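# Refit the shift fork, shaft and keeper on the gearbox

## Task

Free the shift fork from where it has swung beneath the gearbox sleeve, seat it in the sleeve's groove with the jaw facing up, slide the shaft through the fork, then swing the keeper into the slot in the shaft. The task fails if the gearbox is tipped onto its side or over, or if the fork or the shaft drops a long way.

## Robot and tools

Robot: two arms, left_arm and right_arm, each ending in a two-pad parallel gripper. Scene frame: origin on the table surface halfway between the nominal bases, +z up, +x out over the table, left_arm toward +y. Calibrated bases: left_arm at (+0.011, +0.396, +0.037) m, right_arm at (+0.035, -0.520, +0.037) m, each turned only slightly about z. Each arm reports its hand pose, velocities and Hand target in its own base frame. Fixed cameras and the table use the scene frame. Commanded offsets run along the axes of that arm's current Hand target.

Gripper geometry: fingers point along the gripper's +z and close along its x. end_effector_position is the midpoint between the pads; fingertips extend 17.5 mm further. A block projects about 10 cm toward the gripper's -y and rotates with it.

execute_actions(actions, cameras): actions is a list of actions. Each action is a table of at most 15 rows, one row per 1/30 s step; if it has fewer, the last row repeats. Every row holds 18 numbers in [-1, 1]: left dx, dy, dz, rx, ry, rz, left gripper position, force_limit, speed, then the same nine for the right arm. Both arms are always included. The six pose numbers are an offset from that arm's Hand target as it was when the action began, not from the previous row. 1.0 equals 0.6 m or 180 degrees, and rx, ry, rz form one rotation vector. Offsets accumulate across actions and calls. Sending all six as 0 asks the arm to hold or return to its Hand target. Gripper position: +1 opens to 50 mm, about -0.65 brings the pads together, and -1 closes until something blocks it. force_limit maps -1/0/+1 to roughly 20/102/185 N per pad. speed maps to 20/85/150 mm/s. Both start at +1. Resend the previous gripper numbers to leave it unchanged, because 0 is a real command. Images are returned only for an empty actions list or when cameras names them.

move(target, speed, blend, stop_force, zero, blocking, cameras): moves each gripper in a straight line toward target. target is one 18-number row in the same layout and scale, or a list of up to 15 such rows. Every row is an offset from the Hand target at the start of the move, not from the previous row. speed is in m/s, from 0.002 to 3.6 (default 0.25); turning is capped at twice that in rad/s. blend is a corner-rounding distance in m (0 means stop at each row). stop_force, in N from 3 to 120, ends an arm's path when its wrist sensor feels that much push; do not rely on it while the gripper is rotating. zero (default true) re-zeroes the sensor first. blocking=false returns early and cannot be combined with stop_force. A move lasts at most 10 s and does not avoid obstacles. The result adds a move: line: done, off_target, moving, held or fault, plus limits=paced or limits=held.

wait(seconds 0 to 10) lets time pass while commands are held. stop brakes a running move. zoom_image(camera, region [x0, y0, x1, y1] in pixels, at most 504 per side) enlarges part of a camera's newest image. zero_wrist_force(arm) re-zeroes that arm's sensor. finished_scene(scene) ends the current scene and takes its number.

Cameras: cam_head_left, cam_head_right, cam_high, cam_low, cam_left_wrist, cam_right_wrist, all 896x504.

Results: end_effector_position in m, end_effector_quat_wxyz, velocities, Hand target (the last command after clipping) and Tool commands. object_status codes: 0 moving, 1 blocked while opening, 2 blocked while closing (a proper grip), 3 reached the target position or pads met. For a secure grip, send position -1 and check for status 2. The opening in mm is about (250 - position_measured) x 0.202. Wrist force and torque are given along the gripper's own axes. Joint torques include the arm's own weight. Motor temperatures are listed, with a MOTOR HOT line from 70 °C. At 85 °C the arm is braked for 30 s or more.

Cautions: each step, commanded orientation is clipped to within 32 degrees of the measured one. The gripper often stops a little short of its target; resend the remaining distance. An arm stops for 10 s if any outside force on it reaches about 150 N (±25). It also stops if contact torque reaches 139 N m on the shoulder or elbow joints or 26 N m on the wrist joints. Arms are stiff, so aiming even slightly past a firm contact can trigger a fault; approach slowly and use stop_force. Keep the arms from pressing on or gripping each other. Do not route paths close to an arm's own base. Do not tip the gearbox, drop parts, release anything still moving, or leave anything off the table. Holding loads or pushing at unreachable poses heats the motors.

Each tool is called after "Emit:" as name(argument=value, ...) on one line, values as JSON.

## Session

Emit:
execute_actions(actions=[])

Scene clock: 0.00 s.
left_arm: end_effector_position=(+0.3953, -0.5080, +0.3132) position_measured=3 object_status=3 end_effector_quat_wxyz=(-0.200, +0.673, +0.703, +0.114) | right_arm: end_effector_position=(+0.4404, -0.0063, +0.2340) position_measured=3 object_status=3 end_effector_quat_wxyz=(-0.162, +0.059, +0.919, +0.355)
Joint positions: left_arm=[-1.143 -0.874 0.615 -0.851 -1.51 -1.201] | right_arm=[3.05 -1.711 -1.762 -1.666 2.272 -1.692]
Joint velocities: within noise
Joint torques (N m): no reading
Motor temperatures (°C): left_arm=[35 29 28 37 42 37] | right_arm=[25 32 31 41 32 36]
Wrist force (N): no reading
Wrist torque (N m): no reading
Wrist force, peak (N): no reading
Hand target: left_arm +0.3953, -0.5080, +0.3132; -0.200, +0.673, +0.703, +0.114 | right_arm +0.4404, -0.0063, +0.2340; -0.162, +0.059, +0.919, +0.355
Tool commands: left_gripper/position=+1.0 left_gripper/force_limit=+1.0 left_gripper/speed=+1.0 right_gripper/position=+1.0 right_gripper/force_limit=+1.0 right_gripper/speed=+1.0
camera_calibration:
cam_left_wrist: T_world_to_cam=[[-0.011861, 0.898539, 0.438734, 0.333658], [0.978534, -0.0798487, 0.189987, -0.470701], [0.205743, 0.431569, -0.878304, 0.543403], [0, 0, 0, 1]] pos_world=[0.352753, -0.571905, 0.420313]
cam_right_wrist: T_world_to_cam=[[-0.934896, -0.0222322, 0.354224, 0.333159], [0.300781, 0.480191, 0.823983, -0.300862], [-0.188414, 0.876882, -0.442242, 0.320695], [0, 0, 0, 1]] pos_world=[0.462386, -0.129334, 0.271716]

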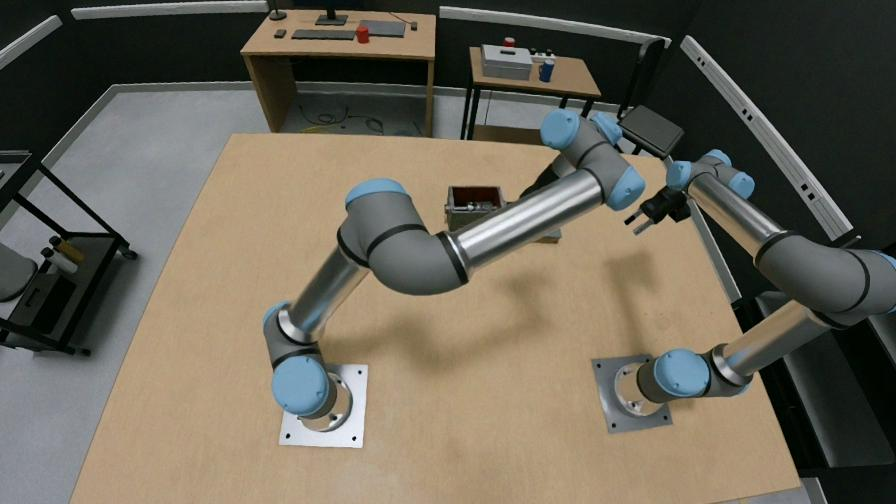

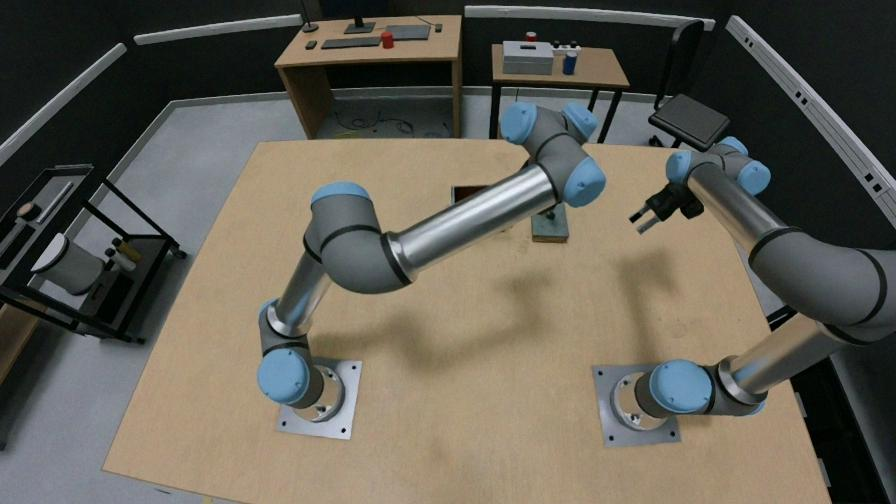

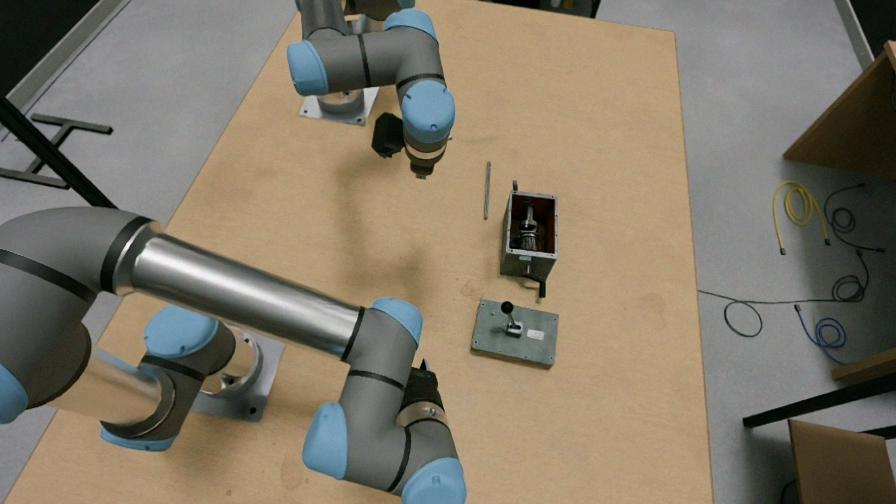

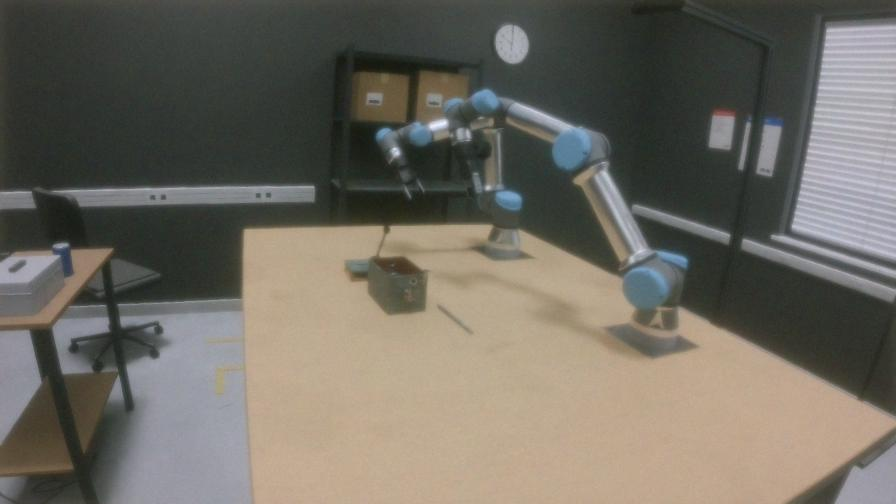

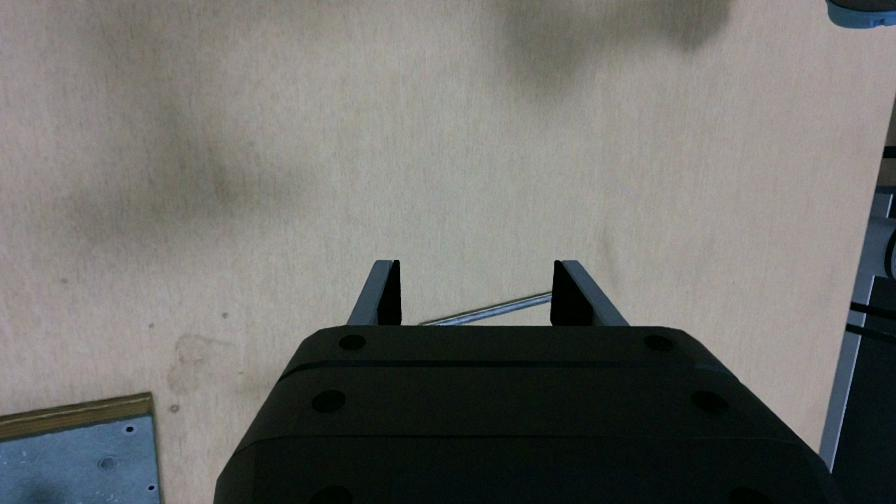

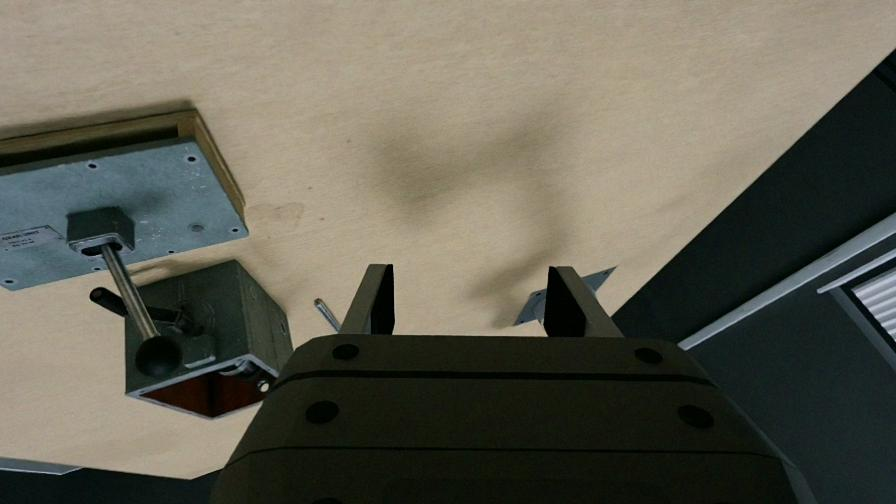

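Emit:
zoom_image(camera="cam_high", region=[470, 150, 590, 310])

Emit:
zoom_image(camera="cam_head_left", region=[420, 160, 580, 260])

Emit:
zoom_image(camera="cam_low", region=[330, 220, 500, 350])

Scaled by 3.150 from the camera's 896x504 image, which has a finer 1280x720 frame.

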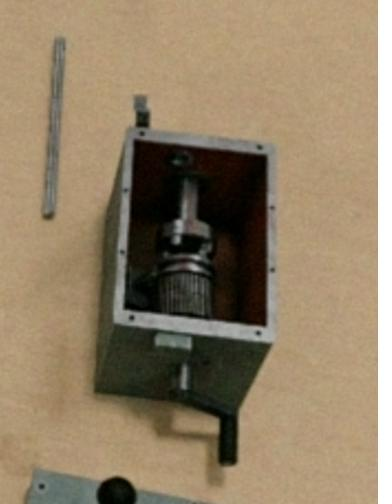

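Scaled by 3.150 from the camera's 896x504 image, which has a finer 1280x720 frame.

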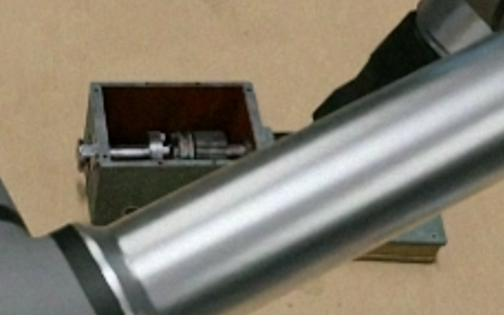

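Scaled by 2.965 from the camera's 896x504 image, which has a finer 1280x720 frame.

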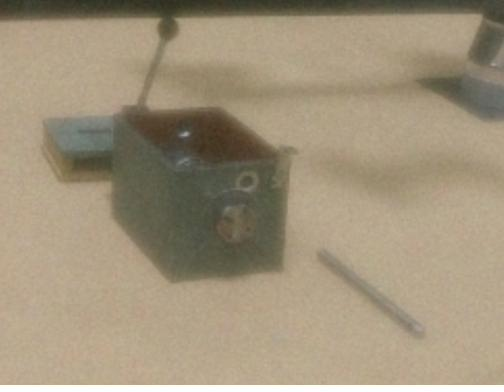

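Emit:
move(target=[0.3898, 0.35, 0.2643, 0.166, -0.2225, -0.4673, 0.2, -1, 0, -0.3358, 0.625, 0.4395, 0.349, 0.0154, -0.536, 1, -1, 0], speed=0.45, cameras=["cam_left_wrist", "cam_right_wrist", "cam_high"])

Scene clock: 15.13 s.
left_arm: end_effector_position=(+0.5798, -0.2150, +0.2500) position_measured=123 object_status=3 end_effector_quat_wxyz=(+0.004, -0.024, +0.986, -0.165) | right_arm: end_effector_position=(+0.6460, +0.4500, +0.2193) position_measured=3 object_status=3 end_effector_quat_wxyz=(-0.118, +0.700, -0.694, +0.117)
Joint positions: left_arm=[-0.451 -1.341 1.593 -1.987 -1.861 -2.095] | right_arm=[4.003 -2.13 -1.22 -1.139 1.322 -2.316]
Joint torques (N m): left_arm=[5.91 -27.28 -31.01 -4.91 1.25 -1.73] | right_arm=[2.1 50.83 29.77 3.18 -2.32 -1.55]
Wrist force (N): left_arm=[-0.3 -0.3 0.1] | right_arm=[0.9 2.7 2.0]
Wrist torque (N m): left_arm=[-0.06 0.04 -0.11] | right_arm=[0.23 -0.19 0.43]
Wrist force, peak (N): left_arm=[-1.3 -1.9 -0.4] | right_arm=[-0.9 2.8 2.8]
Hand target: left_arm +0.5799, -0.2149, +0.2500; +0.004, -0.024, +0.986, -0.165 | right_arm +0.6460, +0.4500, +0.2193; -0.118, +0.700, -0.694, +0.117
Off the commanded pose: left_arm 0.000 m, 0 deg | right_arm 0.000 m, 0 deg.
move: done
camera_calibration:
cam_left_wrist: T_world_to_cam=[[-0.998954, -0.0455343, 0.00429736, 0.578303], [-0.0455192, 0.998957, 0.00355536, 0.25641], [-0.00445477, 0.00335602, -0.999984, 0.383704], [0, 0, 0, 1]] pos_world=[0.591079, -0.231098, 0.380302]
cam_right_wrist: T_world_to_cam=[[0.00219965, -0.999787, 0.0205286, 0.448463], [-0.999997, -0.0021904, 0.000472867, 0.668207], [-0.0004278, -0.0205296, -0.999789, 0.357488], [0, 0, 0, 1]] pos_world=[0.667371, 0.45717, 0.347891]
Images, in order (width x height): cam_high 896x504, cam_left_wrist 896x504, cam_right_wrist 896x504.

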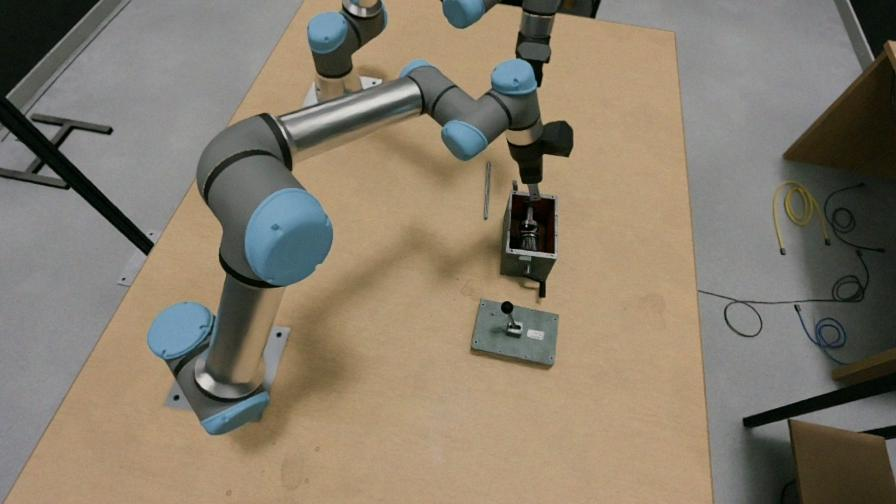

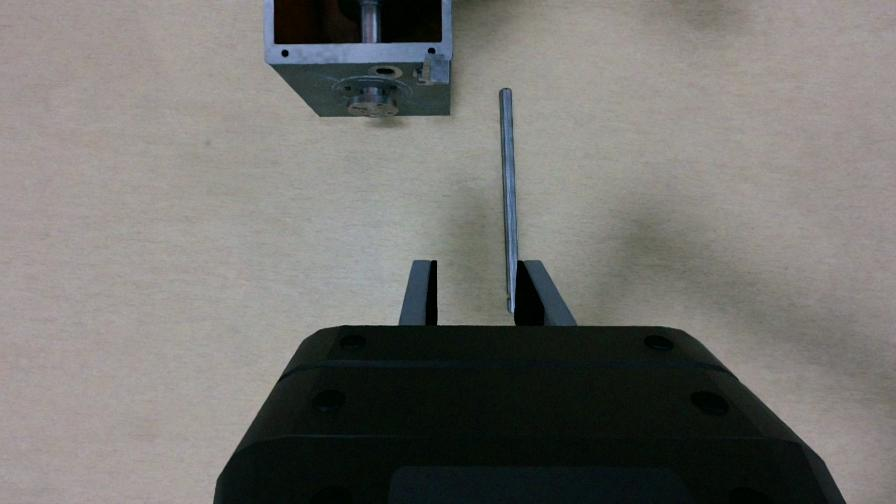

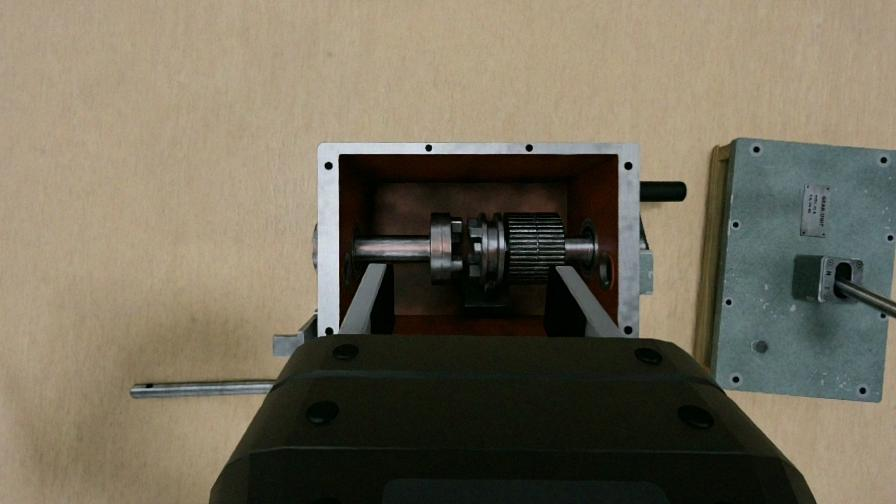

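Emit:
zoom_image(camera="cam_right_wrist", region=[300, 130, 480, 350])

Emit:
zoom_image(camera="cam_right_wrist", region=[480, 130, 660, 350])

Emit:
zoom_image(camera="cam_left_wrist", region=[250, 0, 460, 130])

Emit:
zoom_image(camera="cam_left_wrist", region=[460, 80, 560, 330])

Scaled by 2.291 from the camera's 896x504 image, which has a finer 1280x720 frame.

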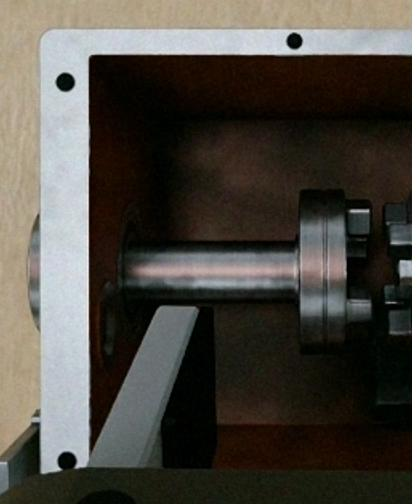

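Scaled by 2.291 from the camera's 896x504 image, which has a finer 1280x720 frame.

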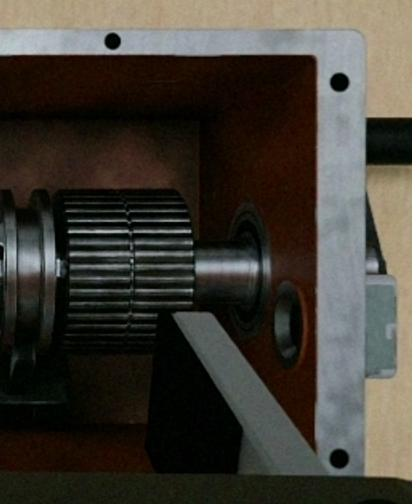

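Scaled by 2.400 from the camera's 896x504 image, which has a finer 1280x720 frame.

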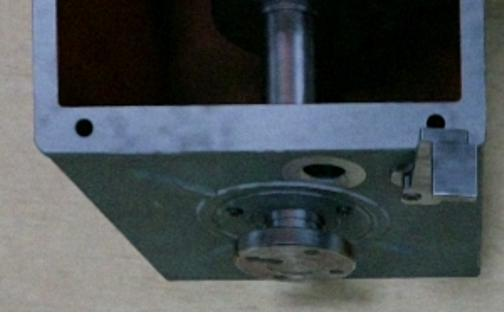

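Scaled by 2.016 from the camera's 896x504 image, which has a finer 1280x720 frame.

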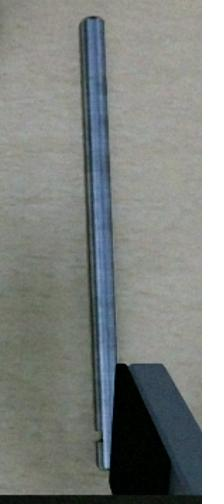

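Emit:
zoom_image(camera="cam_right_wrist", region=[420, 190, 560, 330])

Scaled by 3.600 from the camera's 896x504 image, which has a finer 1280x720 frame.

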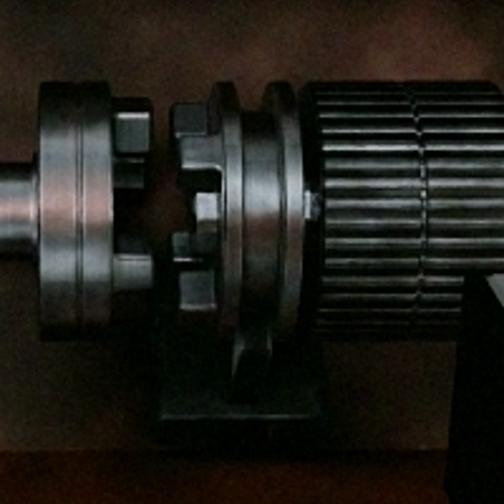

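Emit:
move(target=[0, 0, 0, 0, 0, 0, 0.2, -1, 0, 0.019, 0.165, 0.1084, 0.1433, 0, 0, 1, -1, 0], speed=0.25, cameras=["cam_right_wrist"])

Emit:
zoom_image(camera="cam_right_wrist", region=[380, 120, 600, 330])

Scene clock: 24.90 s.
left_arm: end_effector_position=(+0.5799, -0.2149, +0.2500) position_measured=123 object_status=3 end_effector_quat_wxyz=(+0.004, -0.024, +0.986, -0.165) | right_arm: end_effector_position=(+0.5739, +0.4380, +0.1254) position_measured=3 object_status=3 end_effector_quat_wxyz=(-0.271, +0.656, -0.651, +0.269) end_effector_velocity=(+0.000, +0.000, +0.001) end_effector_angular_velocity=(+0.003, -0.005, -0.001)
Joint positions: left_arm=[-0.451 -1.341 1.593 -1.987 -1.861 -2.095] | right_arm=[4.211 -2.058 -1.852 -0.349 0.907 -2.239]
Joint velocities: left_arm=[within noise] | right_arm=[0.001 0 -0.001 0.006 -0.003 0.001]
Joint torques (N m): left_arm=[6.96 -28.57 -32.07 -4.72 0.82 -2.12] | right_arm=[5.75 47.28 11.27 6.24 -3.3 1.27]
Wrist force (N): left_arm=[-0.2 -0.3 0.0] | right_arm=[-1.2 4.3 2.2]
Wrist torque (N m): left_arm=[-0.06 0.02 -0.10] | right_arm=[0.50 0.22 0.75]
Wrist force, peak (N): left_arm=[-0.8 -0.6 0.3] | right_arm=[-1.1 7.0 2.5]
Hand target: left_arm +0.5799, -0.2149, +0.2500; +0.004, -0.024, +0.986, -0.165 | right_arm +0.5739, +0.4381, +0.1254; -0.271, +0.656, -0.651, +0.269
Off the commanded pose: left_arm 0.000 m, 0 deg | right_arm 0.000 m, 0 deg.
move: done
camera_calibration:
cam_right_wrist: T_world_to_cam=[[-0.00602579, -0.999852, 0.0161143, 0.443914], [-0.900546, -0.00157955, -0.434758, 0.593373], [0.434719, -0.0171314, -0.900403, -0.000347745], [0, 0, 0, 1]] pos_world=[0.537186, 0.44478, 0.250507]
Images, in order (width x height): cam_right_wrist 896x504.

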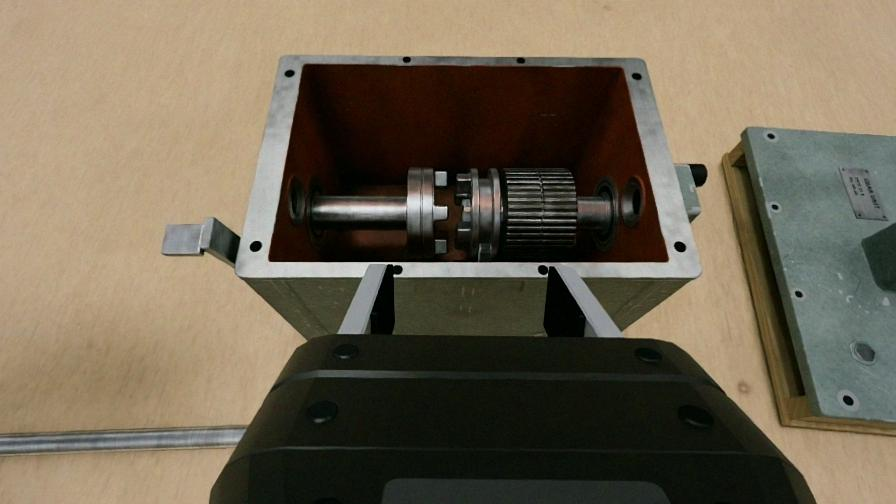

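Scaled by 2.291 from the camera's 896x504 image, which has a finer 1280x720 frame.

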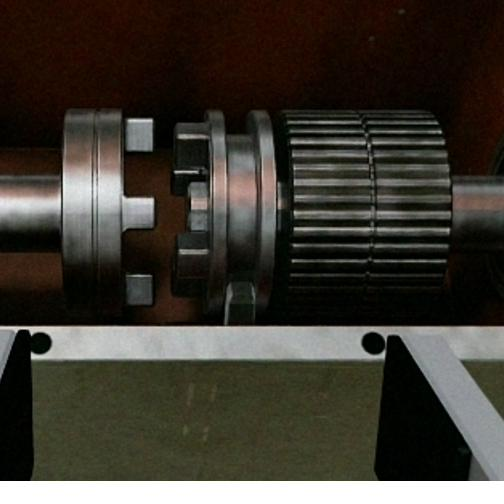

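Emit:
move(target=[0, 0, 0, 0, 0, 0, 0.2, -1, 0, 0.0325, -0.0504, 0.0504, -0.1433, 0, 0, 1, -1, 0], speed=0.25, cameras=["cam_right_wrist"])

Emit:
zoom_image(camera="cam_right_wrist", region=[340, 100, 600, 340])

Scene clock: 30.27 s.
left_arm: end_effector_position=(+0.5799, -0.2149, +0.2500) position_measured=123 object_status=3 end_effector_quat_wxyz=(+0.004, -0.024, +0.986, -0.165) | right_arm: end_effector_position=(+0.6168, +0.4189, +0.1254) position_measured=3 object_status=3 end_effector_quat_wxyz=(-0.118, +0.700, -0.694, +0.117)
Joint positions: left_arm=[-0.451 -1.341 1.593 -1.987 -1.861 -2.095] | right_arm=[4.006 -2.108 -1.51 -0.871 1.32 -2.314]
Joint torques (N m): left_arm=[6.83 -28.08 -33.34 -3.98 0.71 -2.07] | right_arm=[-8.38 54.08 31.12 1.4 1.04 0.27]
Wrist force (N): left_arm=[-0.5 -0.4 0.2] | right_arm=[0.6 2.2 2.1]
Wrist torque (N m): left_arm=[-0.06 0.07 -0.10] | right_arm=[0.14 -0.17 0.47]
Wrist force, peak (N): left_arm=[-0.7 -0.7 0.2] | right_arm=[-1.0 5.7 2.1]
Hand target: left_arm +0.5799, -0.2149, +0.2500; +0.004, -0.024, +0.986, -0.165 | right_arm +0.6168, +0.4189, +0.1254; -0.118, +0.700, -0.694, +0.117
Off the commanded pose: left_arm 0.000 m, 0 deg | right_arm 0.000 m, 0 deg.
move: done
camera_calibration:
cam_right_wrist: T_world_to_cam=[[0.00238993, -0.999782, 0.0207291, 0.419187], [-0.999997, -0.00239096, -0.0000248005, 0.639196], [0.0000743574, -0.020729, -0.999785, 0.262722], [0, 0, 0, 1]] pos_world=[0.638173, 0.42607, 0.253992]
Images, in order (width x height): cam_right_wrist 896x504.

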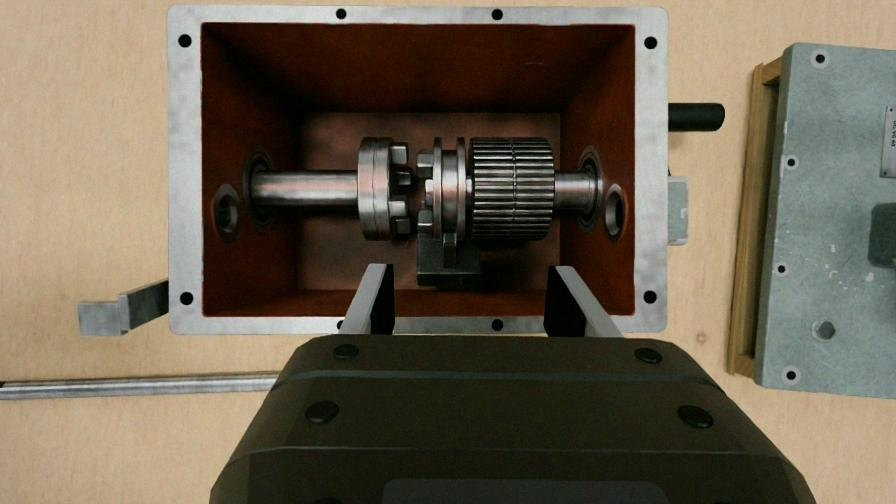

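Scaled by 1.938 from the camera's 896x504 image, which has a finer 1280x720 frame.

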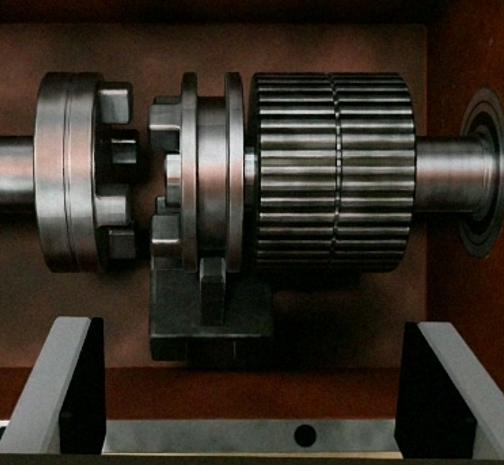

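Emit:
zoom_image(camera="cam_right_wrist", region=[400, 215, 500, 300])

Scaled by 5.040 from the camera's 896x504 image, which has a finer 1280x720 frame.

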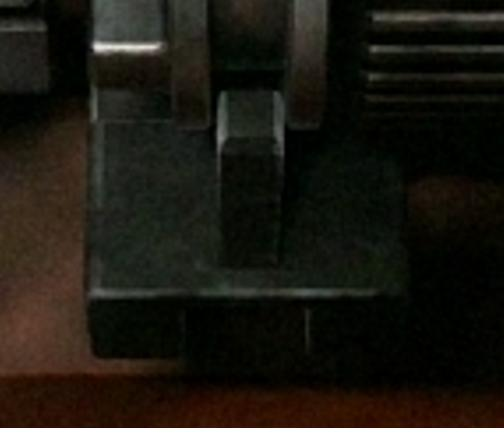

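Emit:
move(target=[-0.0663, 0.00915, 0.226, 0.1878, -0.0014, -0.0042, 0.2, -1, 0, 0, 0, 0, 0, 0, 0, 1, -1, 0], speed=0.25, cameras=["cam_left_wrist"])

Emit:
zoom_image(camera="cam_left_wrist", region=[340, 80, 560, 240])

Scene clock: 41.40 s.
left_arm: end_effector_position=(+0.6216, -0.2519, +0.1200) position_measured=123 object_status=3 end_effector_quat_wxyz=(+0.012, -0.029, +0.895, -0.445) end_effector_velocity=(+0.001, -0.001, +0.002) end_effector_angular_velocity=(-0.005, -0.007, -0.002) | right_arm: end_effector_position=(+0.6168, +0.4189, +0.1254) position_measured=3 object_status=3 end_effector_quat_wxyz=(-0.118, +0.700, -0.694, +0.117)
Joint positions: left_arm=[-0.295 -0.989 1.793 -2.804 -2.415 -2.125] | right_arm=[4.006 -2.108 -1.509 -0.871 1.321 -2.314]
Joint velocities: left_arm=[0 0 -0.002 -0.006 -0.003 0.001] | right_arm=[within noise]
Joint torques (N m): left_arm=[-4.96 -37.06 -30.35 -5.09 -3.87 1.63] | right_arm=[-8.56 61.03 29.26 2.77 0.76 -1.09]
Wrist force (N): left_arm=[-1.0 0.0 0.9] | right_arm=[0.8 2.2 2.2]
Wrist torque (N m): left_arm=[0.14 0.13 -0.06] | right_arm=[0.13 -0.20 0.48]
Wrist force, peak (N): left_arm=[-1.7 1.8 2.5] | right_arm=[0.8 2.3 2.6]
Hand target: left_arm +0.6216, -0.2520, +0.1200; +0.012, -0.029, +0.895, -0.445 | right_arm +0.6168, +0.4189, +0.1254; -0.118, +0.700, -0.694, +0.117
Off the commanded pose: left_arm 0.000 m, 0 deg | right_arm 0.000 m, 0 deg.
move: done
camera_calibration:
cam_left_wrist: T_world_to_cam=[[-0.998359, -0.056972, 0.00575535, 0.615464], [-0.050639, 0.831495, -0.553219, 0.323522], [0.0267325, -0.552603, -0.833016, 0.0745541], [0, 0, 0, 1]] pos_world=[0.628844, -0.192744, 0.237541]
Images, in order (width x height): cam_left_wrist 896x504.

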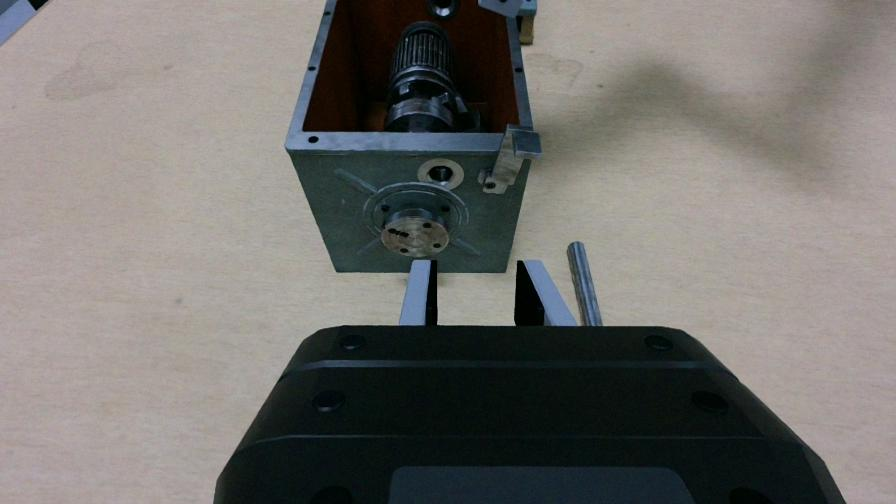

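Scaled by 2.291 from the camera's 896x504 image, which has a finer 1280x720 frame.

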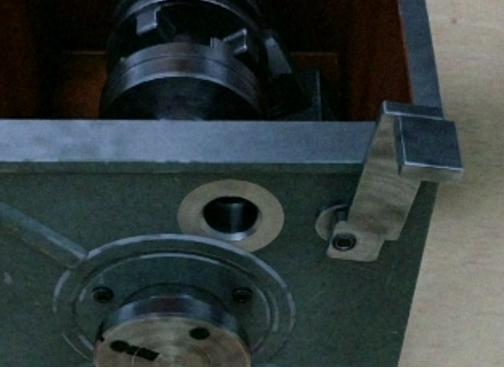

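Emit:
execute_actions(actions=[], cameras=["all"])

Scene clock: 44.70 s.
left_arm: end_effector_position=(+0.6216, -0.2520, +0.1200) position_measured=123 object_status=3 end_effector_quat_wxyz=(+0.012, -0.029, +0.895, -0.445) | right_arm: end_effector_position=(+0.6168, +0.4189, +0.1254) position_measured=3 object_status=3 end_effector_quat_wxyz=(-0.118, +0.700, -0.694, +0.117)
Joint positions: left_arm=[-0.295 -0.989 1.793 -2.804 -2.415 -2.125] | right_arm=[4.006 -2.108 -1.509 -0.871 1.321 -2.314]
Joint velocities: within noise
Joint torques (N m): left_arm=[-7.6 -36.23 -30.69 -4.45 -3.73 -1.84] | right_arm=[-7.42 60.7 24.55 4.48 0.31 -0.9]
Motor temperatures (°C): left_arm=[34 29 28 37 41 37] | right_arm=[25 32 31 41 32 36]
Wrist force (N): left_arm=[-1.2 -0.4 1.1] | right_arm=[0.6 2.3 2.2]
Wrist torque (N m): left_arm=[0.08 0.15 -0.05] | right_arm=[0.15 -0.16 0.48]
Wrist force, peak (N): left_arm=[-1.7 -0.4 1.2] | right_arm=[0.5 2.3 2.5]
Hand target: left_arm +0.6216, -0.2520, +0.1200; +0.012, -0.029, +0.895, -0.445 | right_arm +0.6168, +0.4189, +0.1254; -0.118, +0.700, -0.694, +0.117
Tool commands: left_gripper/position=+0.2 left_gripper/force_limit=-1.0 left_gripper/speed=+0.0 right_gripper/position=+1.0 right_gripper/force_limit=-1.0 right_gripper/speed=+0.0
Off the commanded pose: left_arm 0.000 m, 0 deg | right_arm 0.000 m, 0 deg.
camera_calibration:
cam_left_wrist: T_world_to_cam=[[-0.998362, -0.0569137, 0.005851, 0.615454], [-0.0506375, 0.831375, -0.5534, 0.32354], [0.0266316, -0.552789, -0.832895, 0.0745525], [0, 0, 0, 1]] pos_world=[0.628844, -0.192744, 0.23754]
cam_right_wrist: T_world_to_cam=[[0.00239613, -0.999782, 0.0207283, 0.419183], [-0.999997, -0.00239094, 0.000275226, 0.639119], [-0.000225606, -0.0207289, -0.999785, 0.262913], [0, 0, 0, 1]] pos_world=[0.638172, 0.42607, 0.253991]

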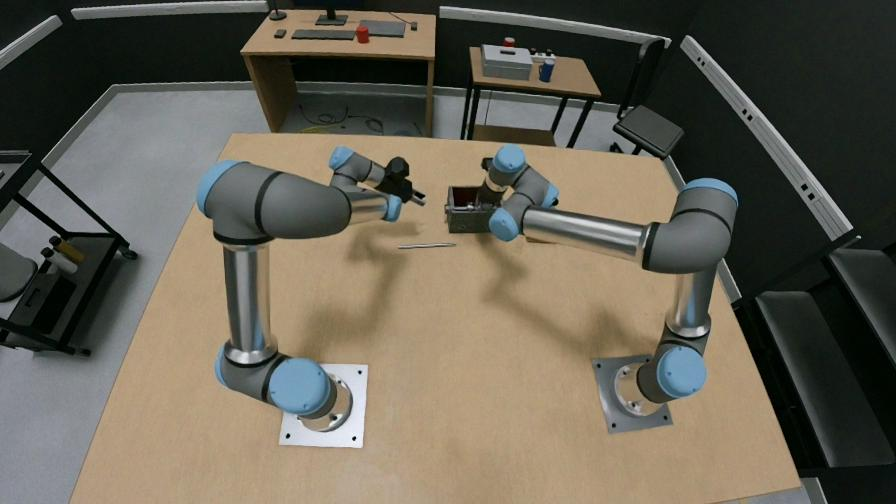

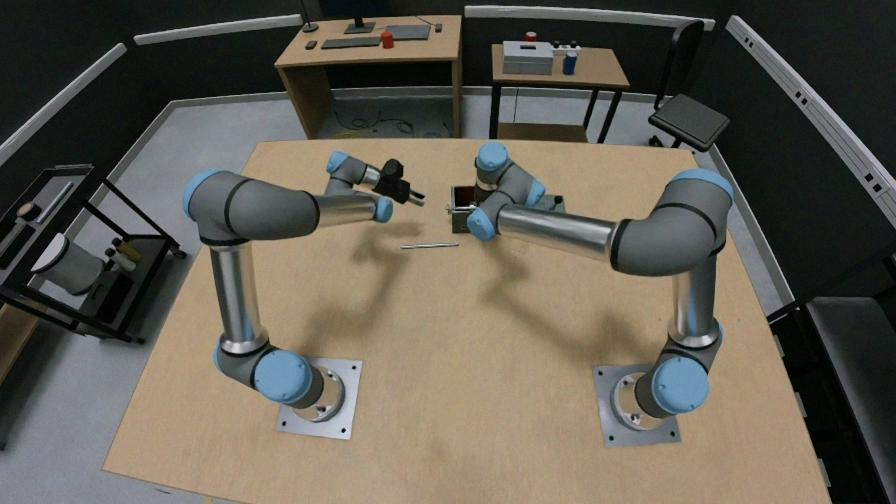

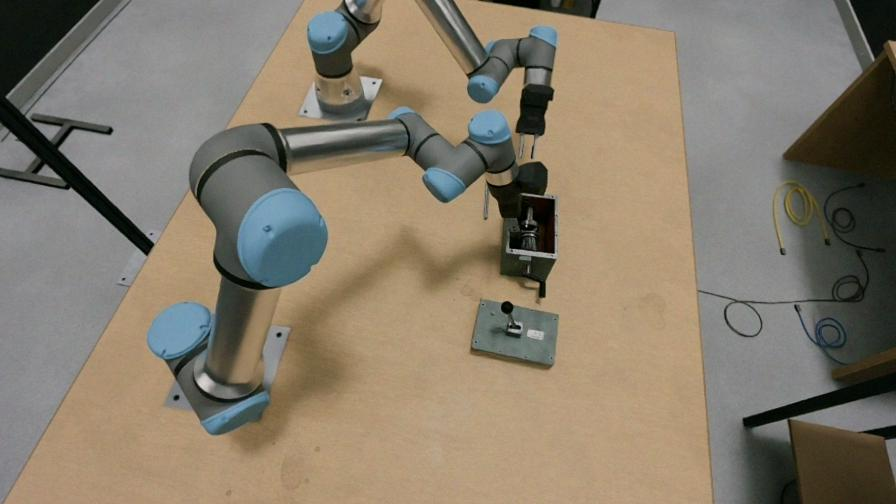

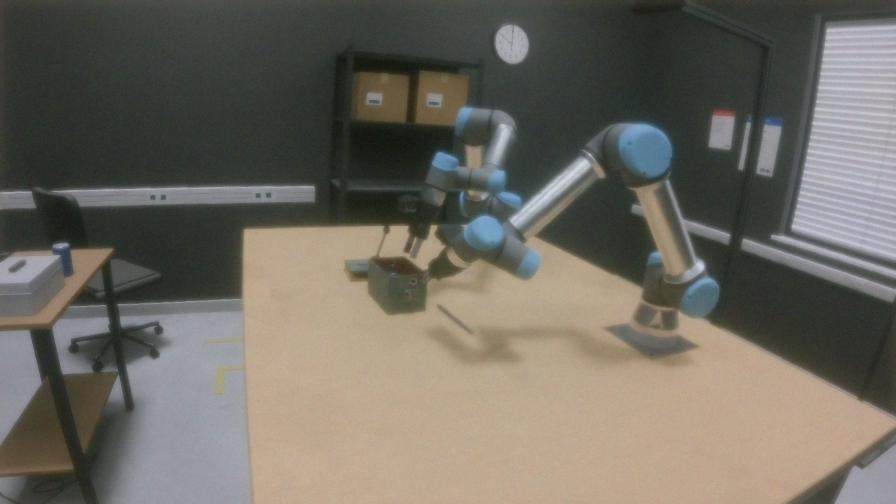

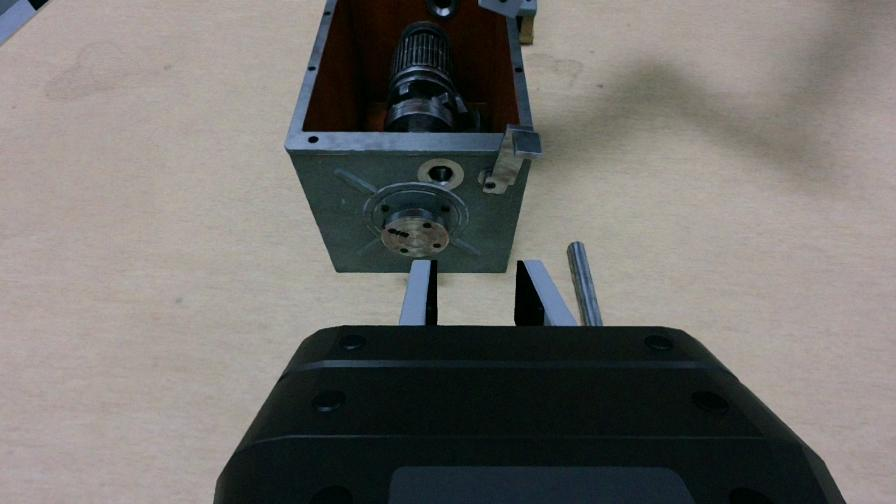

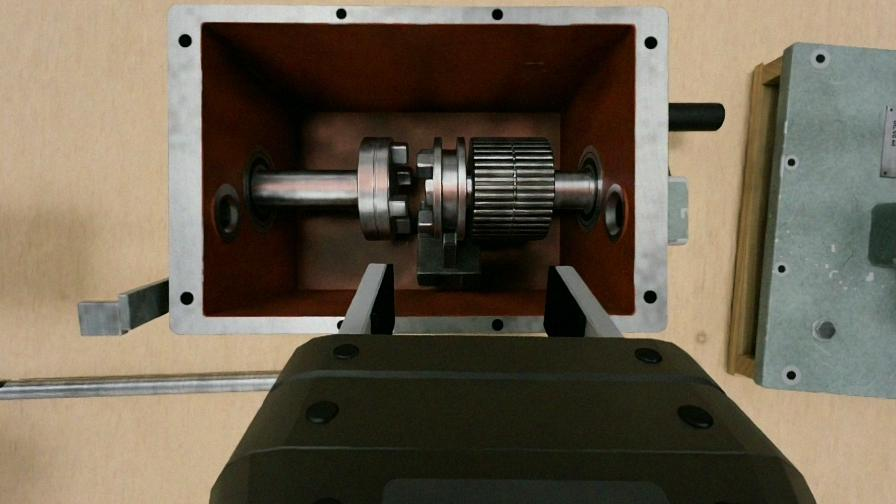

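Emit:
zoom_image(camera="cam_right_wrist", region=[340, 110, 580, 310])

Scaled by 2.100 from the camera's 896x504 image, which has a finer 1280x720 frame.

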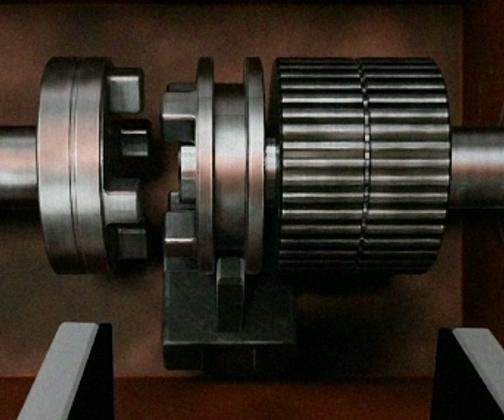

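Emit:
zoom_image(camera="cam_right_wrist", region=[400, 220, 500, 300])

Emit:
zoom_image(camera="cam_left_wrist", region=[360, 10, 540, 150])

Scaled by 5.040 from the camera's 896x504 image, which has a finer 1280x720 frame.

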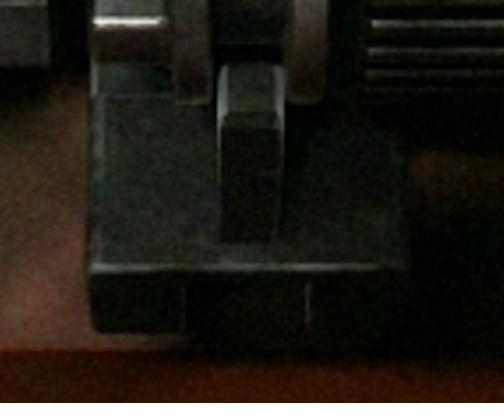

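Scaled by 2.800 from the camera's 896x504 image, which has a finer 1280x720 frame.

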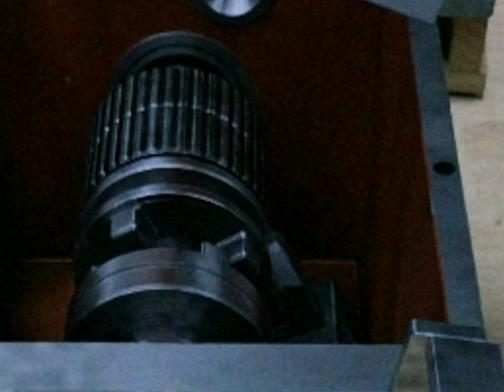

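Emit:
move(target=[[0,0,0,0,0,0,0.2,-1,0,0.2,-0.0274,-0.0787,0,0,0,1,-1,0],[0.025,-0.1173,0.0992,0,0,0,0.2,-1,0,0.2,-0.0274,-0.0787,0,0,0,1,-1,0]], speed=[0.25,0.15], blend=[0.03,0], cameras=["cam_left_wrist","cam_right_wrist"])

Scene clock: 63.20 s.
left_arm: end_effector_position=(+0.6124, -0.3426, +0.1401) position_measured=123 object_status=3 end_effector_quat_wxyz=(+0.012, -0.029, +0.895, -0.445) | right_arm: end_effector_position=(+0.6179, +0.2989, +0.1754) position_measured=3 object_status=3 end_effector_quat_wxyz=(-0.118, +0.700, -0.694, +0.117)
Joint positions: left_arm=[-0.442 -0.984 1.755 -2.907 -2.344 -2.312] | right_arm=[3.872 -1.918 -1.664 -0.876 1.353 -2.448]
Joint torques (N m): left_arm=[-6.55 -54.89 -11.74 -3.12 -3.12 -0.68] | right_arm=[-6 49.28 31.22 6.33 -2.67 -1.13]
Wrist force (N): left_arm=[-0.9 -0.5 0.7] | right_arm=[0.2 1.9 2.4]
Wrist torque (N m): left_arm=[0.07 0.11 -0.09] | right_arm=[0.17 -0.10 0.40]
Wrist force, peak (N): left_arm=[-0.6 -2.5 2.3] | right_arm=[-2.3 2.9 3.4]
Hand target: left_arm +0.6123, -0.3427, +0.1402; +0.012, -0.029, +0.895, -0.445 | right_arm +0.6179, +0.2989, +0.1754; -0.118, +0.700, -0.694, +0.117
Off the commanded pose: left_arm 0.000 m, 0 deg | right_arm 0.000 m, 0 deg.
move: done
camera_calibration:
cam_left_wrist: T_world_to_cam=[[-0.998364, -0.0568906, 0.00570805, 0.60104], [-0.0505429, 0.831455, -0.553288, 0.409456], [0.0267309, -0.552672, -0.83297, 0.0414475], [0, 0, 0, 1]] pos_world=[0.619644, -0.283344, 0.257641]
cam_right_wrist: T_world_to_cam=[[0.00249609, -0.999782, 0.020728, 0.298106], [-0.999997, -0.0024909, 0.000276195, 0.639949], [-0.000224503, -0.0207286, -0.999785, 0.310414], [0, 0, 0, 1]] pos_world=[0.639272, 0.30607, 0.303991]
Images, in order (width x height): cam_left_wrist 896x504, cam_right_wrist 896x504.

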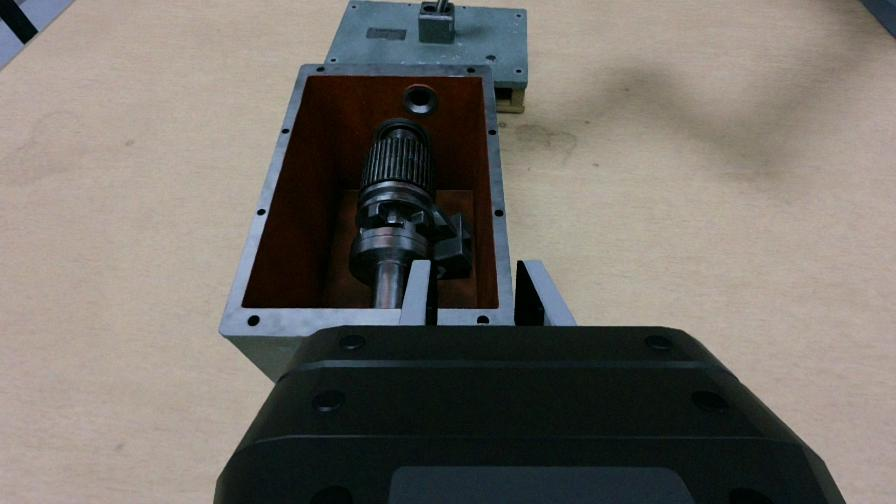

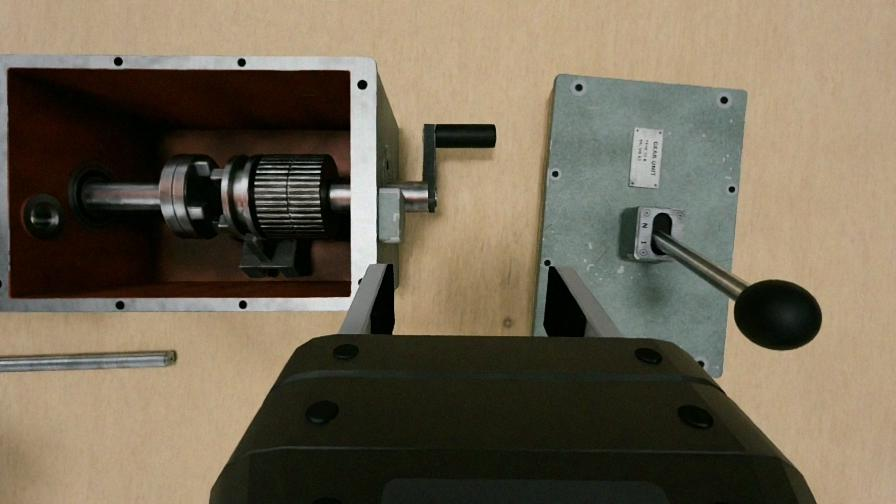

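Emit:
zoom_image(camera="cam_left_wrist", region=[330, 160, 530, 320])

Emit:
zoom_image(camera="cam_right_wrist", region=[140, 130, 360, 310])

Scaled by 2.520 from the camera's 896x504 image, which has a finer 1280x720 frame.

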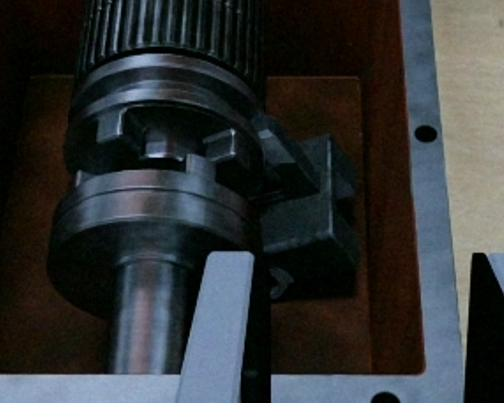

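Scaled by 2.291 from the camera's 896x504 image, which has a finer 1280x720 frame.

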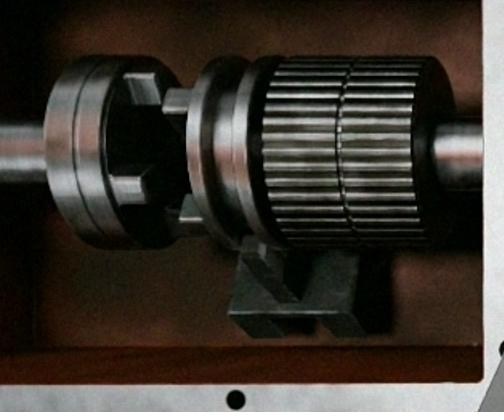

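Emit:
move(target=[-0.02,0,0,0,0,0,1,-1,0,0,0,0,0,0,0,1,-1,0], speed=0.1, cameras=["cam_left_wrist"])

Emit:
zoom_image(camera="cam_left_wrist", region=[400, 190, 520, 310])

Scene clock: 68.27 s.
left_arm: end_effector_position=(+0.6244, -0.3419, +0.1401) position_measured=3 object_status=3 end_effector_quat_wxyz=(+0.012, -0.029, +0.895, -0.445) end_effector_velocity=(-0.002, +0.001, -0.001) end_effector_angular_velocity=(+0.001, -0.002, -0.001) | right_arm: end_effector_position=(+0.6179, +0.2989, +0.1754) position_measured=3 object_status=3 end_effector_quat_wxyz=(-0.118, +0.700, -0.694, +0.117)
Joint positions: left_arm=[-0.432 -0.966 1.718 -2.881 -2.35 -2.301] | right_arm=[3.872 -1.918 -1.664 -0.876 1.353 -2.448]
Joint velocities: left_arm=[0 -0.002 0.006 -0.005 0.001 0.002] | right_arm=[within noise]
Joint torques (N m): left_arm=[-6.41 -59.12 -10.61 -5.04 -2.2 -0.67] | right_arm=[-7.3 49.86 32.15 6.41 -2.68 -1.1]
Wrist force (N): left_arm=[-1.2 -0.3 0.6] | right_arm=[0.5 1.8 2.2]
Wrist torque (N m): left_arm=[0.10 0.16 -0.09] | right_arm=[0.16 -0.15 0.39]
Wrist force, peak (N): left_arm=[-1.3 -0.6 0.8] | right_arm=[0.6 2.4 2.2]
Hand target: left_arm +0.6243, -0.3419, +0.1401; +0.012, -0.029, +0.895, -0.445 | right_arm +0.6179, +0.2989, +0.1754; -0.118, +0.700, -0.694, +0.117
Off the commanded pose: left_arm 0.000 m, 0 deg | right_arm 0.000 m, 0 deg.
move: done
camera_calibration:
cam_left_wrist: T_world_to_cam=[[-0.998362, -0.0569137, 0.005851, 0.613016], [-0.0506375, 0.831375, -0.5534, 0.409491], [0.0266316, -0.552789, -0.832895, 0.04144], [0, 0, 0, 1]] pos_world=[0.631644, -0.282644, 0.25754]
Images, in order (width x height): cam_left_wrist 896x504.

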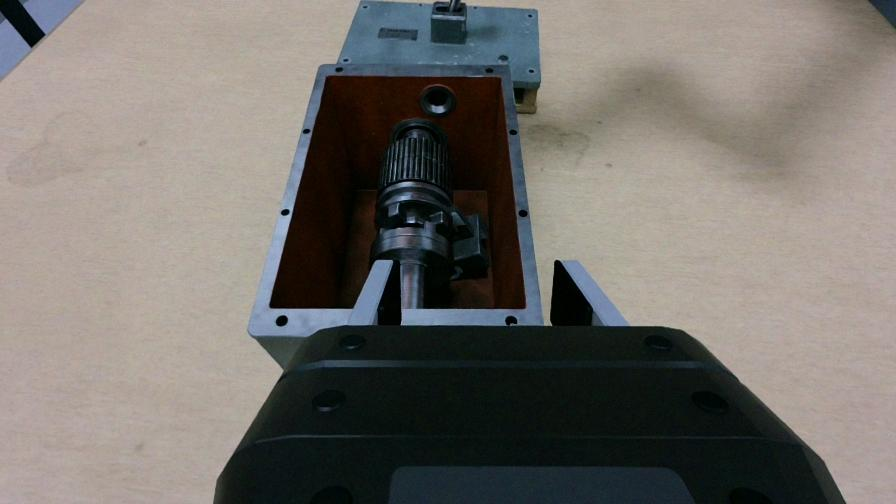

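Scaled by 4.200 from the camera's 896x504 image, which has a finer 1280x720 frame.

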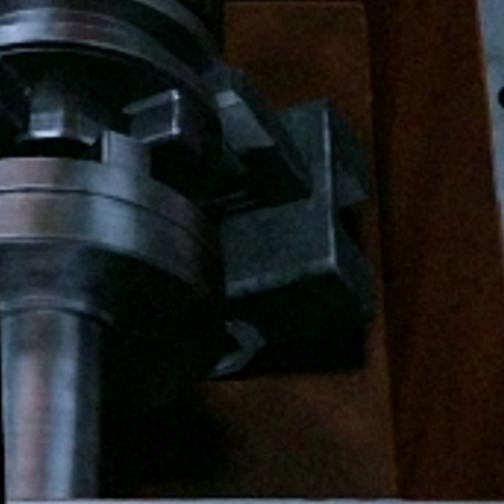

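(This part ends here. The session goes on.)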